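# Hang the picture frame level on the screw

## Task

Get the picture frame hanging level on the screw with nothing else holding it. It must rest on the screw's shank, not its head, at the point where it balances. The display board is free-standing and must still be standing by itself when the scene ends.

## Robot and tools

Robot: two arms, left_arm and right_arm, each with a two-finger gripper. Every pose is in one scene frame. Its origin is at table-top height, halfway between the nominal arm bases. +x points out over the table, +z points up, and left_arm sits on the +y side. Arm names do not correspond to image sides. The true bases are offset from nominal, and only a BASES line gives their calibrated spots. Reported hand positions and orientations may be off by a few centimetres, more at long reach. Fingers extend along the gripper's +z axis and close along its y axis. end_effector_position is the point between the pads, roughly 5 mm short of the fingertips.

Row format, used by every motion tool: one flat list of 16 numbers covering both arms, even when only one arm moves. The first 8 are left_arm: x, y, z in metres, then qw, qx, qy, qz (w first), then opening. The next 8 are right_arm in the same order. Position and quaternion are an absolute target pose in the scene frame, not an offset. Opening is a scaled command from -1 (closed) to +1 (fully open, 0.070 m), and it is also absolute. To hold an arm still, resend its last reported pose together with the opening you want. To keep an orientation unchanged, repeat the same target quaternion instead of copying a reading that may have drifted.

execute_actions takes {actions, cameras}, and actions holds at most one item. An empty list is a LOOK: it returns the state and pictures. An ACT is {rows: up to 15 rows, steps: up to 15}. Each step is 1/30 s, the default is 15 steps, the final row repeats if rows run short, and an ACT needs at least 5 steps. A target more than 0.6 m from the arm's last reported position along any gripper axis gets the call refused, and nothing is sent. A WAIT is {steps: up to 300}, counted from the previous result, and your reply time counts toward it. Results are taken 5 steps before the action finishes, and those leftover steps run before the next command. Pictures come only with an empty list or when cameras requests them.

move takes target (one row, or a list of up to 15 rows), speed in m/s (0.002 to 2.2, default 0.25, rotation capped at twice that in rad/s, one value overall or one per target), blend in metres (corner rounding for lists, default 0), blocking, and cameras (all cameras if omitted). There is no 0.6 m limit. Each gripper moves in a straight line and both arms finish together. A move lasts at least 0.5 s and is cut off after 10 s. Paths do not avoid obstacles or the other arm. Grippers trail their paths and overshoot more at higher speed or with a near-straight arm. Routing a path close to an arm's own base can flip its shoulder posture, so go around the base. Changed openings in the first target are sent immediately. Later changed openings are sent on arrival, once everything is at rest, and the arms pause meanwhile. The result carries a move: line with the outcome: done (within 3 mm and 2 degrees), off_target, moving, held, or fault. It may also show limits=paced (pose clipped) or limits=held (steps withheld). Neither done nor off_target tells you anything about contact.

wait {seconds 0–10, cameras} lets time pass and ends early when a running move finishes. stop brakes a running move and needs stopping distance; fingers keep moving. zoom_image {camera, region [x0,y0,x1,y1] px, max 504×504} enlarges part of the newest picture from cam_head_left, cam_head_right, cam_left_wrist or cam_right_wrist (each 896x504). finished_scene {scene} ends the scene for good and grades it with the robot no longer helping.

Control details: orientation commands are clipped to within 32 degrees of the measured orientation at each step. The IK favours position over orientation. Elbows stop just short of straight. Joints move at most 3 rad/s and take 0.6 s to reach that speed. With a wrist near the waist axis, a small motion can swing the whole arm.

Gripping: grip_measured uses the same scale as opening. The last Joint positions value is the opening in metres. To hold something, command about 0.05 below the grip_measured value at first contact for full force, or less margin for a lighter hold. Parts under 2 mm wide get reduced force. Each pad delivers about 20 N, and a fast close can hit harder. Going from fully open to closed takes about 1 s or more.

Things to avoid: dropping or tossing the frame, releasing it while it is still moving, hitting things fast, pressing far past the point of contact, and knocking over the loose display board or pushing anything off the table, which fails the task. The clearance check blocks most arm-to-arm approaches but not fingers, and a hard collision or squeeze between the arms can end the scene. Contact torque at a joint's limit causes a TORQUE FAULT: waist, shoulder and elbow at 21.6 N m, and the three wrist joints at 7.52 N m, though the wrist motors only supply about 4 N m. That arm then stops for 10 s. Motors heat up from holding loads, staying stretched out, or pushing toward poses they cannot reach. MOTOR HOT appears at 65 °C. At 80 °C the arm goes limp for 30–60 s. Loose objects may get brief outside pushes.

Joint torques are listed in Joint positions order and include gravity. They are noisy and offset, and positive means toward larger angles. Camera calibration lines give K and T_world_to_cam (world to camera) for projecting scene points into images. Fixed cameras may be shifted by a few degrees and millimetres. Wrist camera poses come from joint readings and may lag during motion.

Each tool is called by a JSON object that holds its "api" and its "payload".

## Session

{"api": "execute_actions", "payload": {"actions": [], "cameras": ["all"]}}

{"api": "zoom_image", "payload": {"camera": "cam_head_left", "region": [350, 0, 610, 190]}}

{"api": "zoom_image", "payload": {"camera": "cam_head_right", "region": [350, 0, 610, 190]}}

Scene clock: 0.00 s of 4500.00 s.
left_arm: end_effector_position=(+0.4202, +0.3387, +0.3327) grip_measured=+0.98 end_effector_quat_wxyz=(+0.569, -0.093, +0.773, -0.263) | right_arm: end_effector_position=(+0.0592, +0.1070, +0.2848) grip_measured=+0.98 end_effector_quat_wxyz=(-0.315, +0.854, -0.247, -0.332)
Joint positions: left_arm=[0.682 1.54 -1.063 -1.578 0.957 1.346 0.069] | right_arm=[1.098 1.584 -1.251 0.984 0.989 -1.935 0.069]
Joint torques (N m): no reading
Motor temperatures (°C): left_arm=[30 31 32 32 35 29] | right_arm=[29 30 33 34 38 31]
Hand target: left_arm +0.4202, +0.3387, +0.3327; +0.569, -0.093, +0.773, -0.263 | right_arm +0.0592, +0.1070, +0.2848; -0.315, +0.854, -0.247, -0.332
camera_calibration:
cam_left_wrist: T_world_to_cam=[[-0.138711, -0.855812, 0.498343, 0.185923], [-0.79869, -0.200849, -0.567233, 0.592911], [0.585536, -0.476703, -0.655668, 0.255234], [0, 0, 0, 1]] pos_world=[0.349893, 0.399872, 0.411014]
cam_right_wrist: T_world_to_cam=[[0.659904, 0.664249, 0.35114, -0.209496], [0.748492, -0.621906, -0.230199, 0.0814699], [0.0654668, 0.414735, -0.907584, 0.328533], [0, 0, 0, 1]] pos_world=[0.0557595, 0.0535699, 0.390488]

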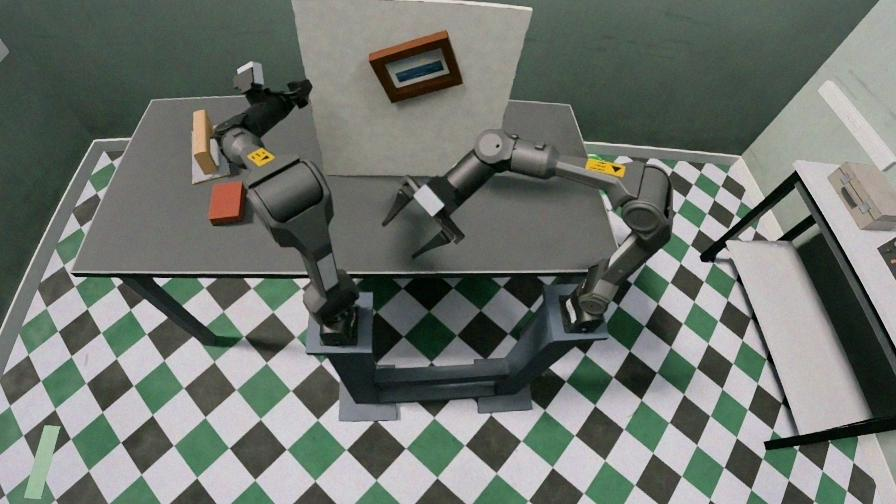

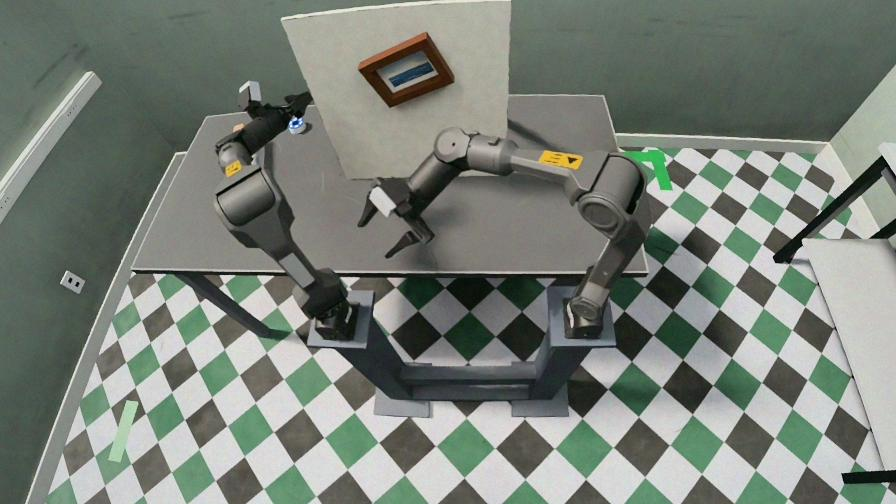

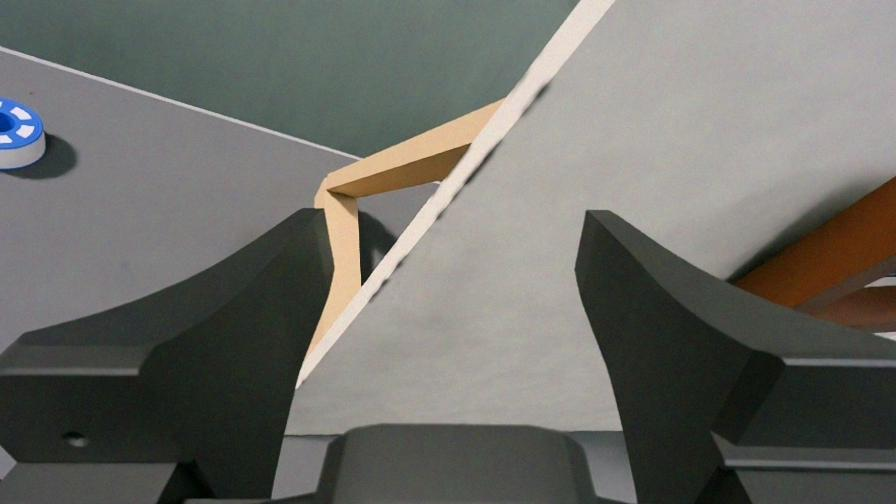

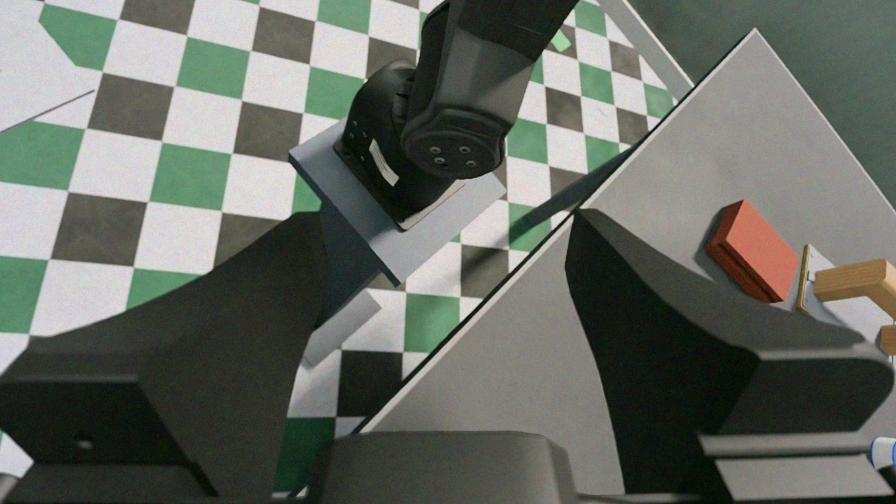

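Scaled by 1.938 from the camera's 896x504 image, which has a finer 1280x720 frame.

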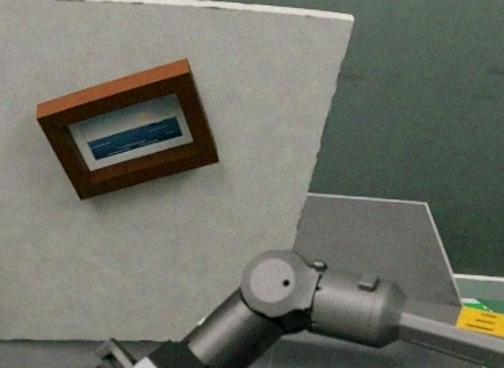

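Scaled by 1.938 from the camera's 896x504 image, which has a finer 1280x720 frame.

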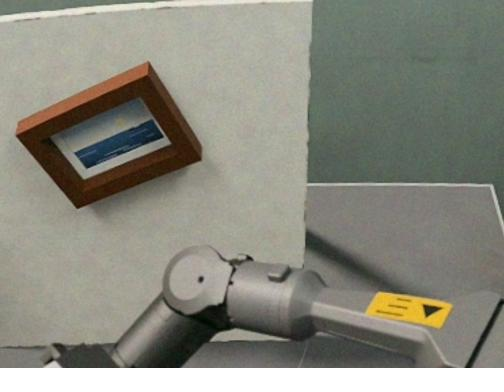

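{"api": "zoom_image", "payload": {"camera": "cam_head_left", "region": [355, 15, 485, 115]}}

{"api": "zoom_image", "payload": {"camera": "cam_head_right", "region": [345, 15, 475, 115]}}

{"api": "zoom_image", "payload": {"camera": "cam_left_wrist", "region": [560, 100, 896, 400]}}

Scaled by 3.877 from the camera's 896x504 image, which has a finer 1280x720 frame.

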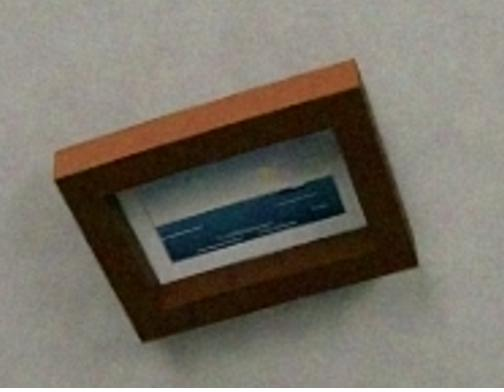

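Scaled by 3.877 from the camera's 896x504 image, which has a finer 1280x720 frame.

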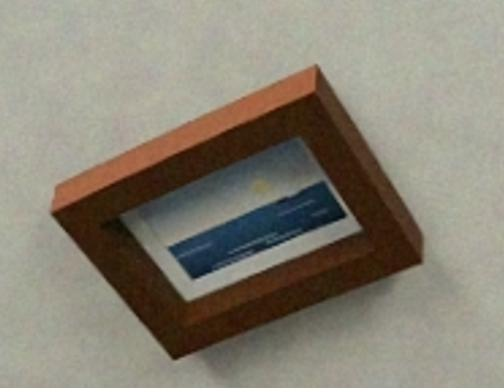

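Scaled by 1.500 from the camera's 896x504 image, which has a finer 1280x720 frame.

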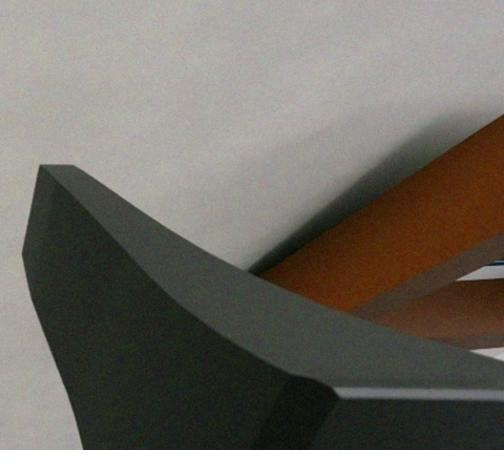

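{"api": "move", "payload": {"target": [[0.345,0.19,0.33,0.3699,-0.5091,0.4118,-0.6589,1.0,0.37,-0.22,0.285,-0.4547,0.4954,-0.7382,-0.0518,0.98],[0.367,0.058,0.296,0.3699,-0.5091,0.4118,-0.6589,1.0,0.37,-0.22,0.285,-0.4547,0.4954,-0.7382,-0.0518,0.98]], "speed": 0.6, "blend": [0.04,0]}}

{"api": "zoom_image", "payload": {"camera": "cam_left_wrist", "region": [200, 0, 700, 450]}}

Scene clock: 10.30 s of 4500.00 s.
left_arm: end_effector_position=(+0.3672, +0.0582, +0.2958) grip_measured=+0.98 end_effector_quat_wxyz=(-0.370, +0.509, -0.412, +0.659) | right_arm: end_effector_position=(+0.3702, -0.2200, +0.2848) grip_measured=+0.98 end_effector_quat_wxyz=(+0.455, -0.495, +0.739, +0.052)
Joint positions: left_arm=[-0.76 1.571 -0.544 -0.642 -1.195 -1.585 0.069] | right_arm=[-0.124 1.347 -1.006 0.961 0.843 -1.823 0.069]
Joint torques (N m): left_arm=[-0.56 -5.28 -1.8 0.29 -1.08 0.09] | right_arm=[-0.48 -4.9 -3.6 0.76 -0.28 -0.08]
Motor temperatures (°C): left_arm=[30 31 32 32 35 29] | right_arm=[29 30 33 34 38 31]
Hand target: left_arm +0.3670, +0.0580, +0.2960; -0.370, +0.509, -0.412, +0.659 | right_arm +0.3700, -0.2200, +0.2850; +0.455, -0.495, +0.738, +0.052
Off the commanded pose: left_arm 0.000 m, 0 deg | right_arm 0.000 m, 0 deg.
Kept back: nothing.
move: done; limits=paced
camera_calibration:
cam_left_wrist: T_world_to_cam=[[-0.048047, 0.372631, 0.926735, -0.2746], [-0.718224, -0.657672, 0.227207, 0.235483], [0.694152, -0.654686, 0.299232, -0.183601], [0, 0, 0, 1]] pos_world=[0.283383, 0.136994, 0.255917]
cam_right_wrist: T_world_to_cam=[[0.768072, -0.535633, 0.350946, -0.501499], [-0.483241, -0.844413, -0.23118, 0.0526065], [0.420171, 0.00797077, -0.90741, 0.222972], [0, 0, 0, 1]] pos_world=[0.316922, -0.225975, 0.390488]

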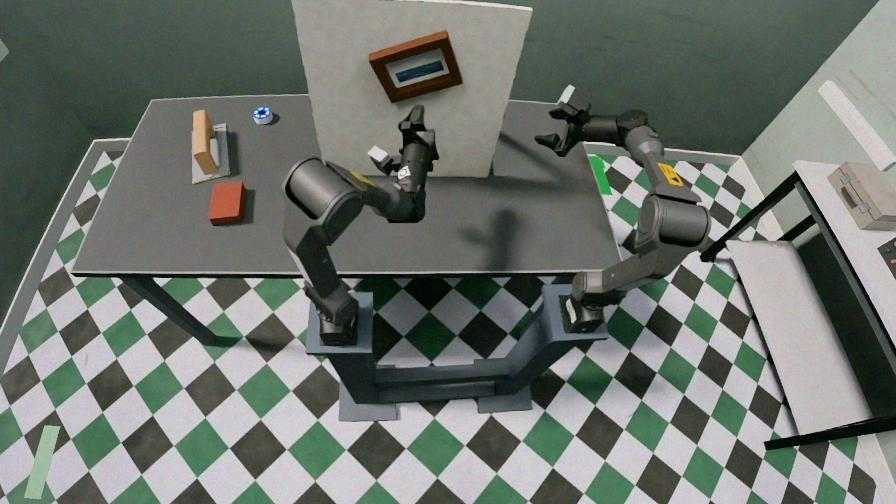

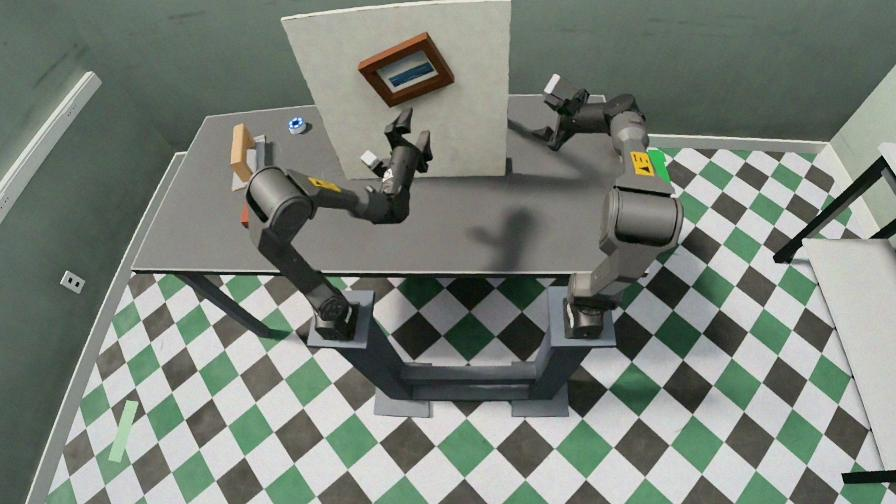

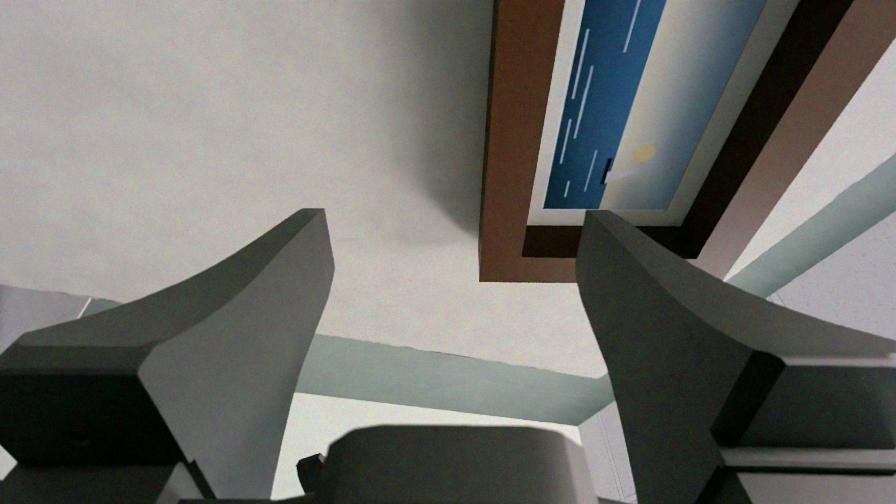

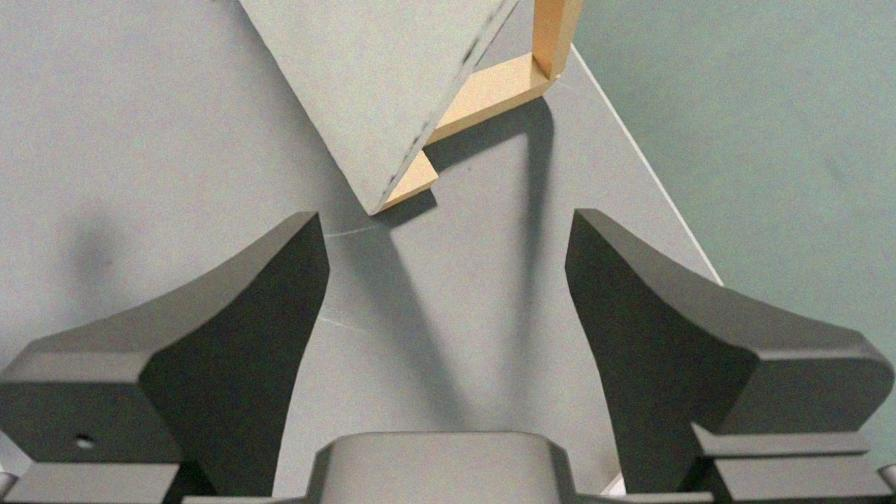

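Scaled by 1.008 from the camera's 896x504 image, which has a finer 1280x720 frame.

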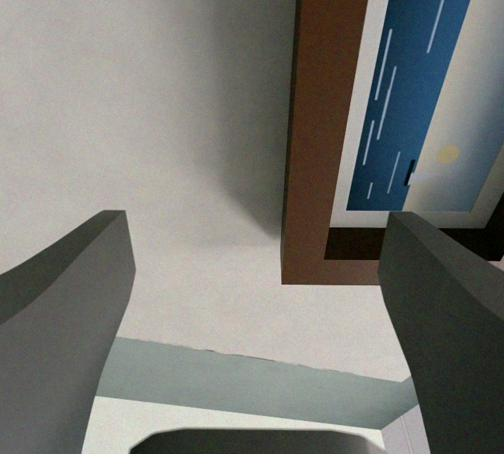

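{"api": "move", "payload": {"target": [[0.40,0.066,0.318,0.3655,-0.5124,0.4060,-0.6626,0.4,0.37,-0.22,0.285,0.455,-0.495,0.739,0.052,0.98],[0.443,0.064,0.3209,0.3655,-0.5124,0.4060,-0.6626,0.4,0.37,-0.22,0.285,0.455,-0.495,0.739,0.052,0.98],[0.443,0.064,0.3209,0.3655,-0.5124,0.4060,-0.6626,-0.25,0.37,-0.22,0.285,0.455,-0.495,0.739,0.052,0.98]], "speed": [0.3,0.15,0.15], "blend": [0.015,0,0], "cameras": ["cam_left_wrist"]}}

Scene clock: 14.80 s of 4500.00 s.
left_arm: end_effector_position=(+0.4431, +0.0644, +0.3213) grip_measured=-0.25 end_effector_quat_wxyz=(-0.366, +0.512, -0.405, +0.663) | right_arm: end_effector_position=(+0.3701, -0.2200, +0.2851) grip_measured=+0.98 end_effector_quat_wxyz=(+0.455, -0.495, +0.738, +0.052)
Joint positions: left_arm=[-0.542 1.672 -0.809 -0.459 -0.985 -1.642 0.026] | right_arm=[-0.124 1.346 -1.006 0.961 0.843 -1.823 0.069]
Joint torques (N m): left_arm=[-0.87 -7.11 -1.86 0.09 -0.96 0.11] | right_arm=[0.74 -4.91 -3.62 0.76 -0.27 0.28]
Motor temperatures (°C): left_arm=[30 31 32 32 35 29] | right_arm=[29 30 33 34 38 31]
Hand target: left_arm +0.4430, +0.0640, +0.3209; -0.365, +0.512, -0.406, +0.663 | right_arm +0.3700, -0.2200, +0.2850; +0.455, -0.495, +0.739, +0.052
Off the commanded pose: left_arm 0.001 m, 0 deg | right_arm 0.000 m, 0 deg.
Kept back: nothing.
move: done
camera_calibration:
cam_left_wrist: T_world_to_cam=[[-0.0497108, 0.389265, 0.919783, -0.294955], [-0.718491, -0.653625, 0.237792, 0.284673], [0.693758, -0.649035, 0.312176, -0.244192], [0, 0, 0, 1]] pos_world=[0.359282, 0.142396, 0.279832]
Images, in order (width x height): cam_left_wrist 896x504.

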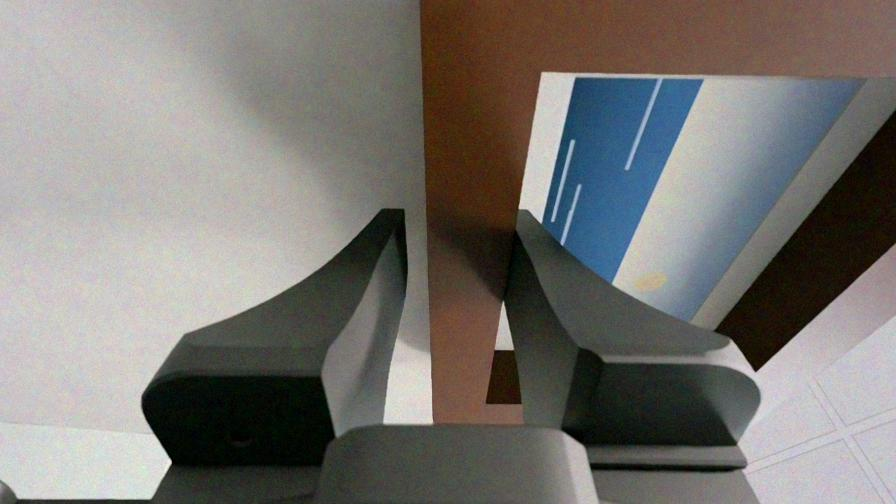

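{"api": "move", "payload": {"target": [[0.443,0.0648,0.3227,0.3655,-0.5124,0.4060,-0.6626,-0.25,0.37,-0.22,0.285,0.455,-0.495,0.739,0.052,0.98],[0.443,0.0648,0.3227,0.3655,-0.5124,0.4060,-0.6626,-0.6,0.37,-0.22,0.285,0.455,-0.495,0.739,0.052,0.98],[0.443,0.0648,0.3257,0.3655,-0.5124,0.4060,-0.6626,-0.6,0.37,-0.22,0.285,0.455,-0.495,0.739,0.052,0.98],[0.443,0.0862,0.3292,0.4565,-0.4332,0.5350,-0.5637,-0.6,0.37,-0.22,0.285,0.455,-0.495,0.739,0.052,0.98],[0.443,0.0862,0.3260,0.4565,-0.4332,0.5350,-0.5637,-0.6,0.37,-0.22,0.285,0.455,-0.495,0.739,0.052,0.98]], "speed": [0.1,0.1,0.06,0.15,0.04], "cameras": ["cam_left_wrist","cam_head_left","cam_head_right"]}}

{"api": "zoom_image", "payload": {"camera": "cam_head_left", "region": [355, 15, 485, 115]}}

{"api": "zoom_image", "payload": {"camera": "cam_head_right", "region": [345, 15, 475, 115]}}

Scene clock: 18.87 s of 4500.00 s.
left_arm: end_effector_position=(+0.4428, +0.0863, +0.3285) grip_measured=-0.45 end_effector_quat_wxyz=(+0.458, -0.432, +0.533, -0.565) | right_arm: end_effector_position=(+0.3701, -0.2200, +0.2851) grip_measured=+0.98 end_effector_quat_wxyz=(+0.455, -0.495, +0.738, +0.052)
Joint positions: left_arm=[-0.431 1.561 -0.803 -0.333 -0.759 -1.311 0.019] | right_arm=[-0.124 1.346 -1.006 0.961 0.843 -1.823 0.069]
Joint torques (N m): left_arm=[0.05 -4.81 -2.98 -0.09 -1.31 -0.24] | right_arm=[0.66 -4.85 -3.68 0.75 -0.27 0.27]
Motor temperatures (°C): left_arm=[30 31 32 32 35 29] | right_arm=[29 30 33 34 38 31]
Hand target: left_arm +0.4430, +0.0862, +0.3260; +0.456, -0.433, +0.535, -0.564 | right_arm +0.3700, -0.2200, +0.2850; +0.455, -0.495, +0.739, +0.052
Off the commanded pose: left_arm 0.002 m, 0 deg | right_arm 0.000 m, 0 deg.
Kept back: nothing.
move: done
camera_calibration:
cam_left_wrist: T_world_to_cam=[[-0.0365351, -0.00436394, 0.999323, -0.308109], [-0.719398, -0.693978, -0.0293317, 0.388736], [0.693636, -0.719983, 0.0222152, -0.130587], [0, 0, 0, 1]] pos_world=[0.358979, 0.174409, 0.322204]
Images, in order (width x height): cam_head_left 896x504, cam_head_right 896x504, cam_left_wrist 896x504.

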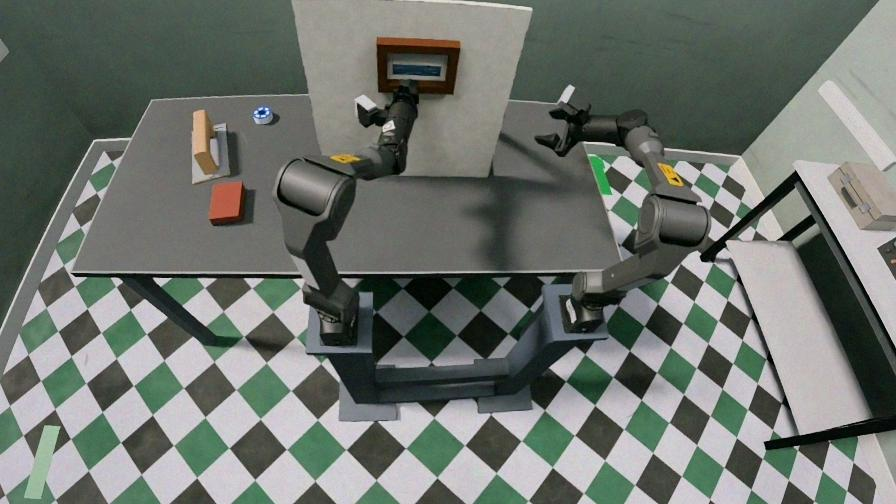

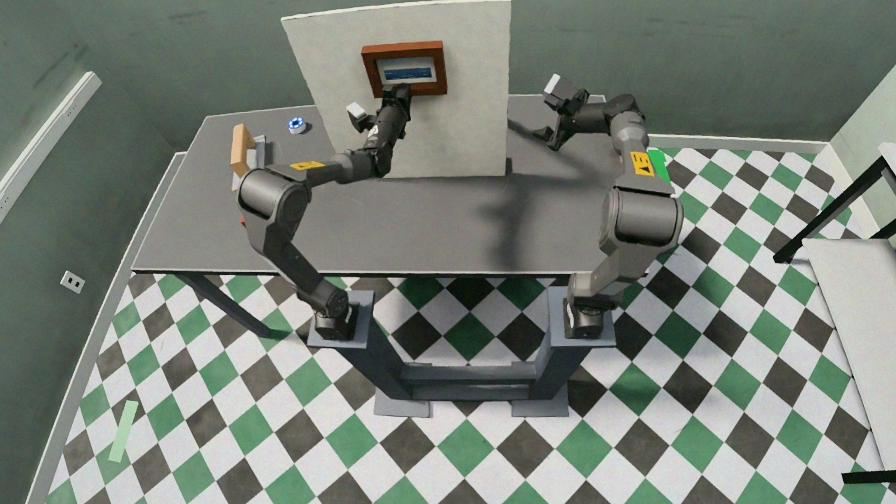

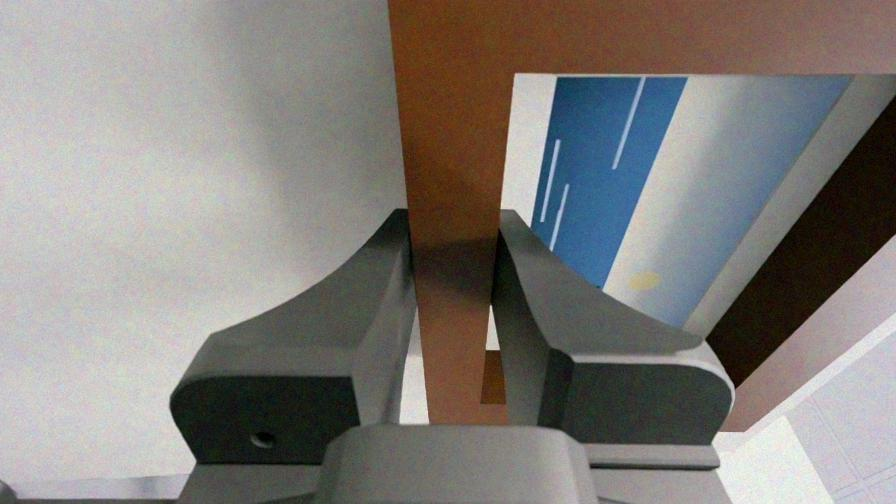

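Scaled by 3.877 from the camera's 896x504 image, which has a finer 1280x720 frame.

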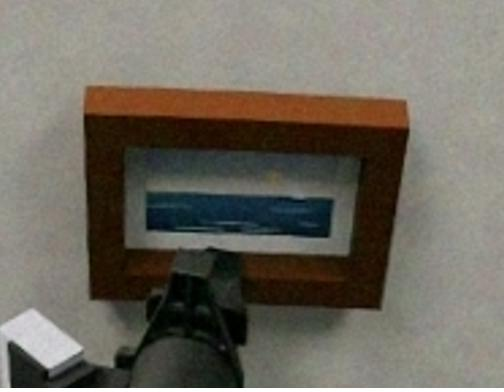

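Scaled by 3.877 from the camera's 896x504 image, which has a finer 1280x720 frame.

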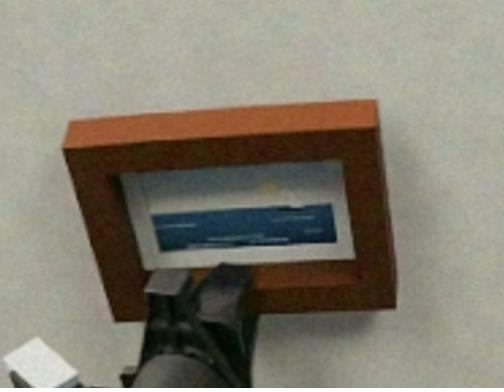

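{"api": "move", "payload": {"target": [[0.445,0.0862,0.3270,0.4565,-0.4332,0.5350,-0.5637,-0.6,0.37,-0.22,0.285,0.455,-0.495,0.739,0.052,0.98],[0.445,0.0862,0.3245,0.4565,-0.4332,0.5350,-0.5637,-0.6,0.37,-0.22,0.285,0.455,-0.495,0.739,0.052,0.98]], "speed": [0.03,0.03], "cameras": ["cam_left_wrist"]}}

Scene clock: 20.30 s of 4500.00 s.
left_arm: end_effector_position=(+0.4447, +0.0858, +0.3259) grip_measured=-0.45 end_effector_quat_wxyz=(+0.457, -0.432, +0.534, -0.565) | right_arm: end_effector_position=(+0.3701, -0.2200, +0.2851) grip_measured=+0.98 end_effector_quat_wxyz=(+0.455, -0.495, +0.738, +0.052)
Joint positions: left_arm=[-0.43 1.571 -0.805 -0.327 -0.763 -1.318 0.019] | right_arm=[-0.124 1.346 -1.006 0.961 0.843 -1.823 0.069]
Joint torques (N m): left_arm=[2.42 -2.83 -3.59 0.05 -0.99 -0.15] | right_arm=[0.69 -4.84 -3.68 0.75 -0.26 0.26]
Motor temperatures (°C): left_arm=[30 31 32 32 35 29] | right_arm=[29 30 33 34 38 31]
Hand target: left_arm +0.4450, +0.0862, +0.3245; +0.456, -0.433, +0.535, -0.564 | right_arm +0.3700, -0.2200, +0.2850; +0.455, -0.495, +0.739, +0.052
Off the commanded pose: left_arm 0.001 m, 0 deg | right_arm 0.000 m, 0 deg.
Kept back: nothing.
move: done
camera_calibration:
cam_left_wrist: T_world_to_cam=[[-0.0338294, -0.00357319, 0.999421, -0.306789], [-0.720122, -0.693327, -0.0268542, 0.38904], [0.693022, -0.720614, 0.0208817, -0.131453], [0, 0, 0, 1]] pos_world=[0.360878, 0.173909, 0.319804]
Images, in order (width x height): cam_left_wrist 896x504.

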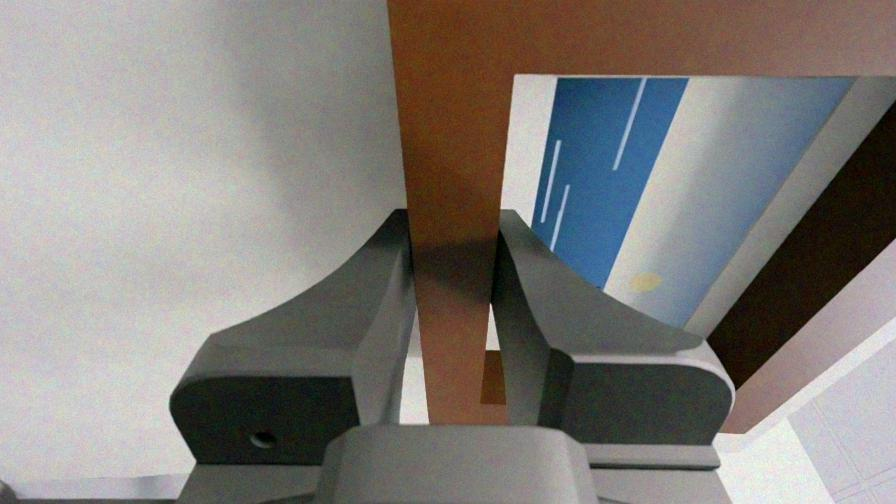

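{"api": "move", "payload": {"target": [[0.4445,0.0858,0.3260,0.4565,-0.4332,0.5350,-0.5637,-0.6,0.37,-0.22,0.285,0.455,-0.495,0.739,0.052,0.98],[0.4445,0.0858,0.3260,0.4565,-0.4332,0.5350,-0.5637,-0.35,0.37,-0.22,0.285,0.455,-0.495,0.739,0.052,0.98],[0.4445,0.0858,0.3260,0.4565,-0.4332,0.5350,-0.5637,0.0,0.37,-0.22,0.285,0.455,-0.495,0.739,0.052,0.98]], "speed": [0.03,0.03,0.03], "cameras": ["cam_left_wrist","cam_head_left","cam_head_right"]}}

{"api": "zoom_image", "payload": {"camera": "cam_head_left", "region": [355, 15, 485, 115]}}

{"api": "zoom_image", "payload": {"camera": "cam_head_right", "region": [345, 15, 475, 115]}}

Scene clock: 22.57 s of 4500.00 s.
left_arm: end_effector_position=(+0.4448, +0.0860, +0.3264) grip_measured=+0.00 end_effector_quat_wxyz=(+0.457, -0.433, +0.534, -0.564) | right_arm: end_effector_position=(+0.3701, -0.2200, +0.2851) grip_measured=+0.98 end_effector_quat_wxyz=(+0.455, -0.495, +0.738, +0.052)
Joint positions: left_arm=[-0.43 1.569 -0.808 -0.334 -0.758 -1.313 0.035] | right_arm=[-0.124 1.346 -1.006 0.961 0.843 -1.823 0.069]
Joint torques (N m): left_arm=[-0.89 -6.79 -2.02 0.32 -1.18 0.07] | right_arm=[0.61 -4.83 -3.73 0.74 -0.26 0.24]
Motor temperatures (°C): left_arm=[30 31 32 32 35 29] | right_arm=[29 30 33 34 38 31]
Hand target: left_arm +0.4445, +0.0858, +0.3260; +0.456, -0.433, +0.535, -0.564 | right_arm +0.3700, -0.2200, +0.2850; +0.455, -0.495, +0.739, +0.052
Off the commanded pose: left_arm 0.001 m, 0 deg | right_arm 0.000 m, 0 deg.
Kept back: nothing.
move: done
camera_calibration:
cam_left_wrist: T_world_to_cam=[[-0.0318441, -0.00383945, 0.999485, -0.308182], [-0.718826, -0.694719, -0.0255709, 0.388421], [0.69446, -0.719271, 0.0193628, -0.131593], [0, 0, 0, 1]] pos_world=[0.360779, 0.174009, 0.320504]
Images, in order (width x height): cam_head_left 896x504, cam_head_right 896x504, cam_left_wrist 896x504.

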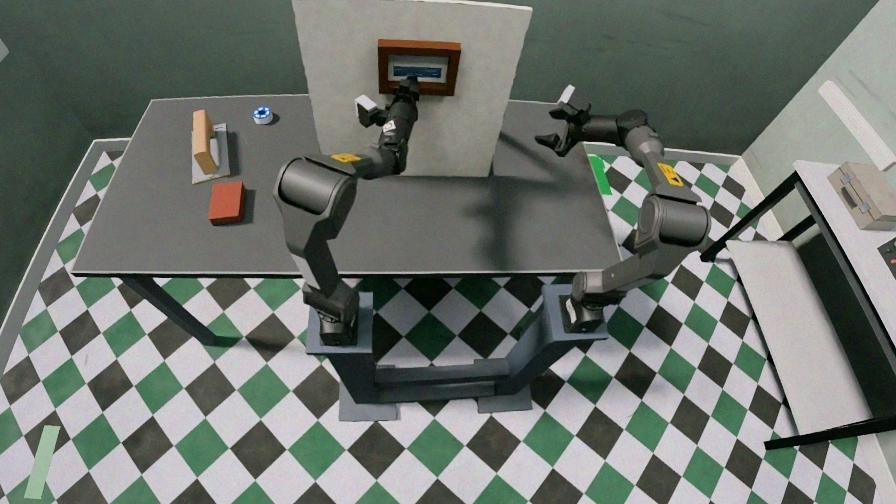

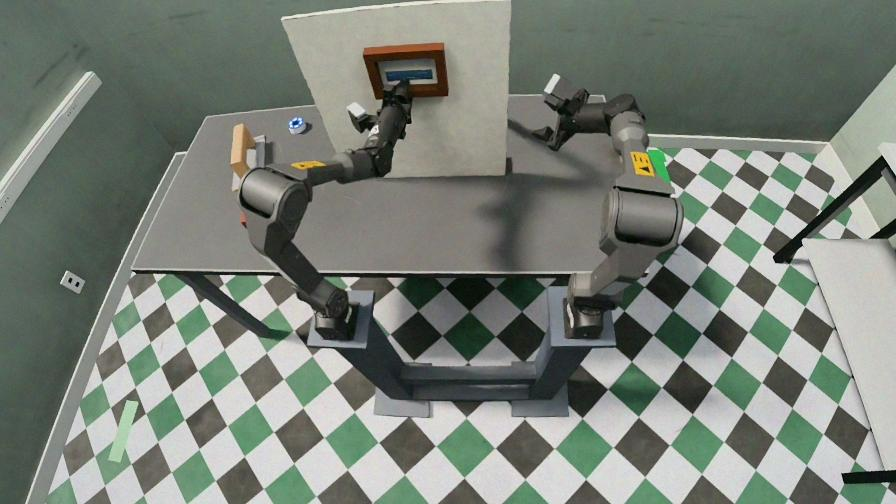

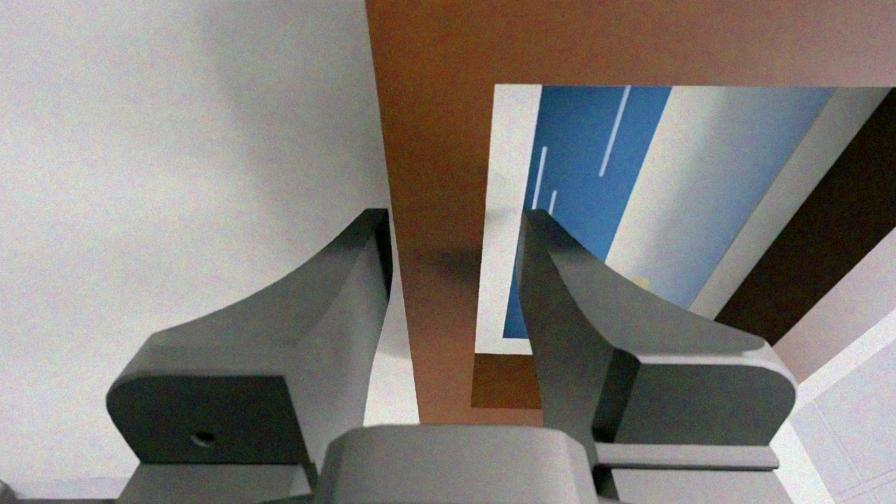

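Scaled by 3.877 from the camera's 896x504 image, which has a finer 1280x720 frame.

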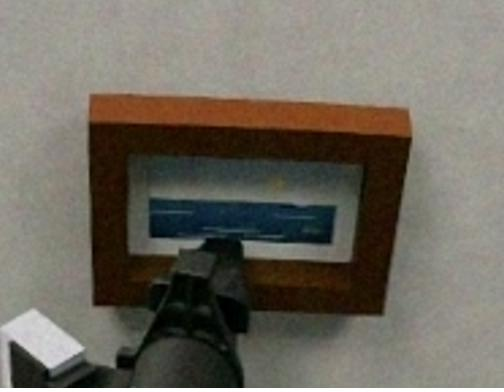

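Scaled by 3.877 from the camera's 896x504 image, which has a finer 1280x720 frame.

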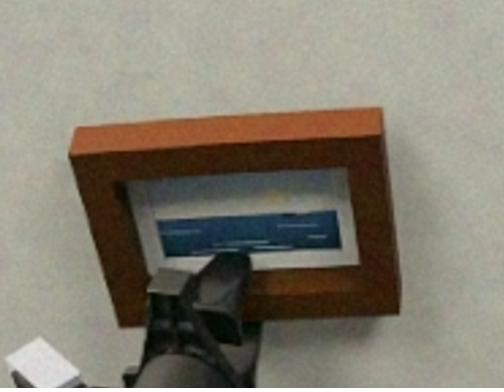

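{"api": "move", "payload": {"target": [[0.4445,0.0860,0.3229,0.4565,-0.4332,0.5350,-0.5637,0.0,0.37,-0.22,0.285,0.455,-0.495,0.739,0.052,0.98],[0.352,0.1057,0.318,0.4565,-0.4332,0.5350,-0.5637,0.0,0.37,-0.22,0.285,0.455,-0.495,0.739,0.052,0.98]], "speed": [0.06,0.2], "cameras": ["cam_left_wrist","cam_head_left","cam_head_right"]}}

{"api": "zoom_image", "payload": {"camera": "cam_head_left", "region": [355, 15, 485, 115]}}

{"api": "zoom_image", "payload": {"camera": "cam_head_right", "region": [345, 15, 475, 115]}}

Scene clock: 25.47 s of 4500.00 s.
left_arm: end_effector_position=(+0.3514, +0.1058, +0.3182) grip_measured=+0.00 end_effector_quat_wxyz=(+0.457, -0.433, +0.535, -0.564) | right_arm: end_effector_position=(+0.3701, -0.2200, +0.2851) grip_measured=+0.98 end_effector_quat_wxyz=(+0.455, -0.495, +0.738, +0.052)
Joint positions: left_arm=[-0.566 1.262 -0.469 -0.501 -0.827 -1.195 0.035] | right_arm=[-0.124 1.346 -1.006 0.961 0.843 -1.823 0.069]
Joint torques (N m): left_arm=[0.64 -2.8 -3.28 0.43 -1.37 -0.18] | right_arm=[0.64 -4.79 -3.75 0.72 -0.26 0.23]
Motor temperatures (°C): left_arm=[30 31 32 32 35 29] | right_arm=[29 30 33 34 38 31]
Hand target: left_arm +0.3520, +0.1057, +0.3180; +0.456, -0.433, +0.535, -0.564 | right_arm +0.3700, -0.2200, +0.2850; +0.455, -0.495, +0.739, +0.052
Off the commanded pose: left_arm 0.001 m, 0 deg | right_arm 0.000 m, 0 deg.
Kept back: nothing.
move: done
camera_calibration:
cam_left_wrist: T_world_to_cam=[[-0.0313261, -0.00509117, 0.999496, -0.302979], [-0.719713, -0.693782, -0.0260911, 0.335192], [0.693565, -0.720167, 0.0180693, -0.0515131], [0, 0, 0, 1]] pos_world=[0.267478, 0.193909, 0.312503]
Images, in order (width x height): cam_head_left 896x504, cam_head_right 896x504, cam_left_wrist 896x504.

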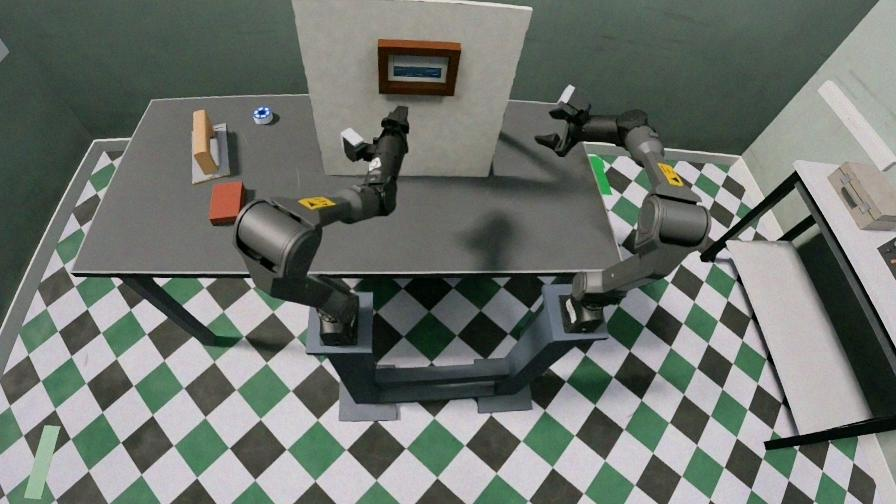

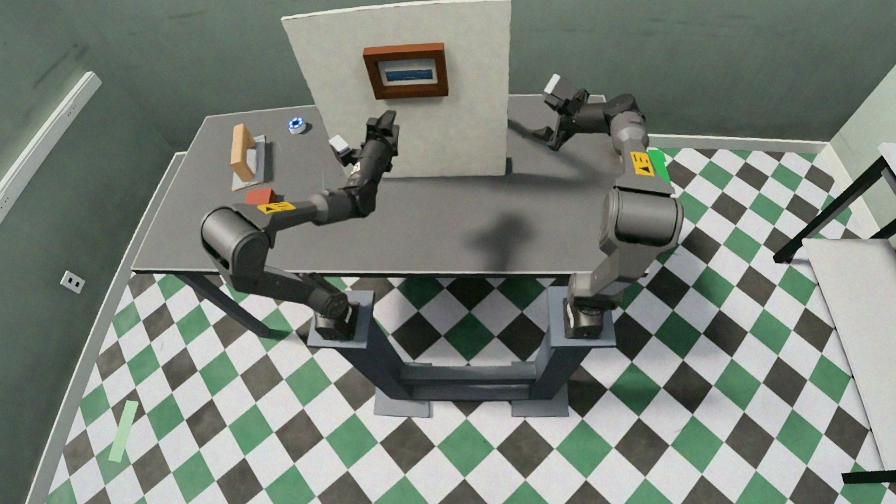

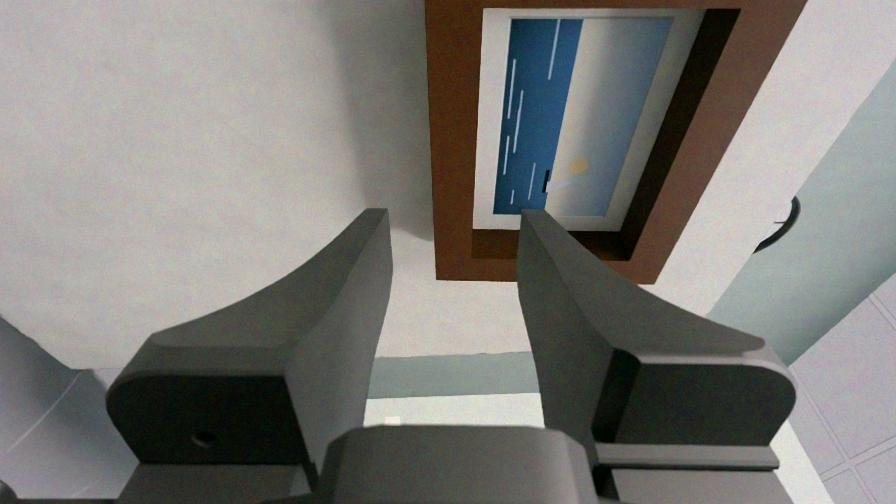

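Scaled by 3.877 from the camera's 896x504 image, which has a finer 1280x720 frame.

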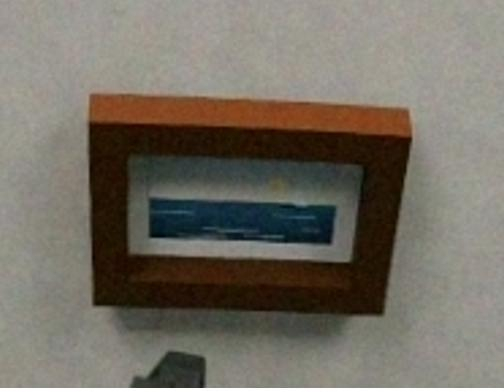

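Scaled by 3.877 from the camera's 896x504 image, which has a finer 1280x720 frame.

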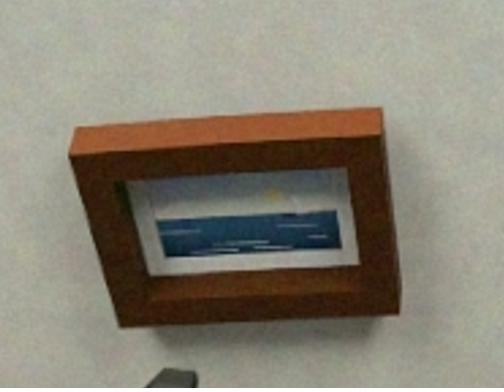

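{"api": "finished_scene", "payload": {"scene": 2}}

The scene is finished: the task was done.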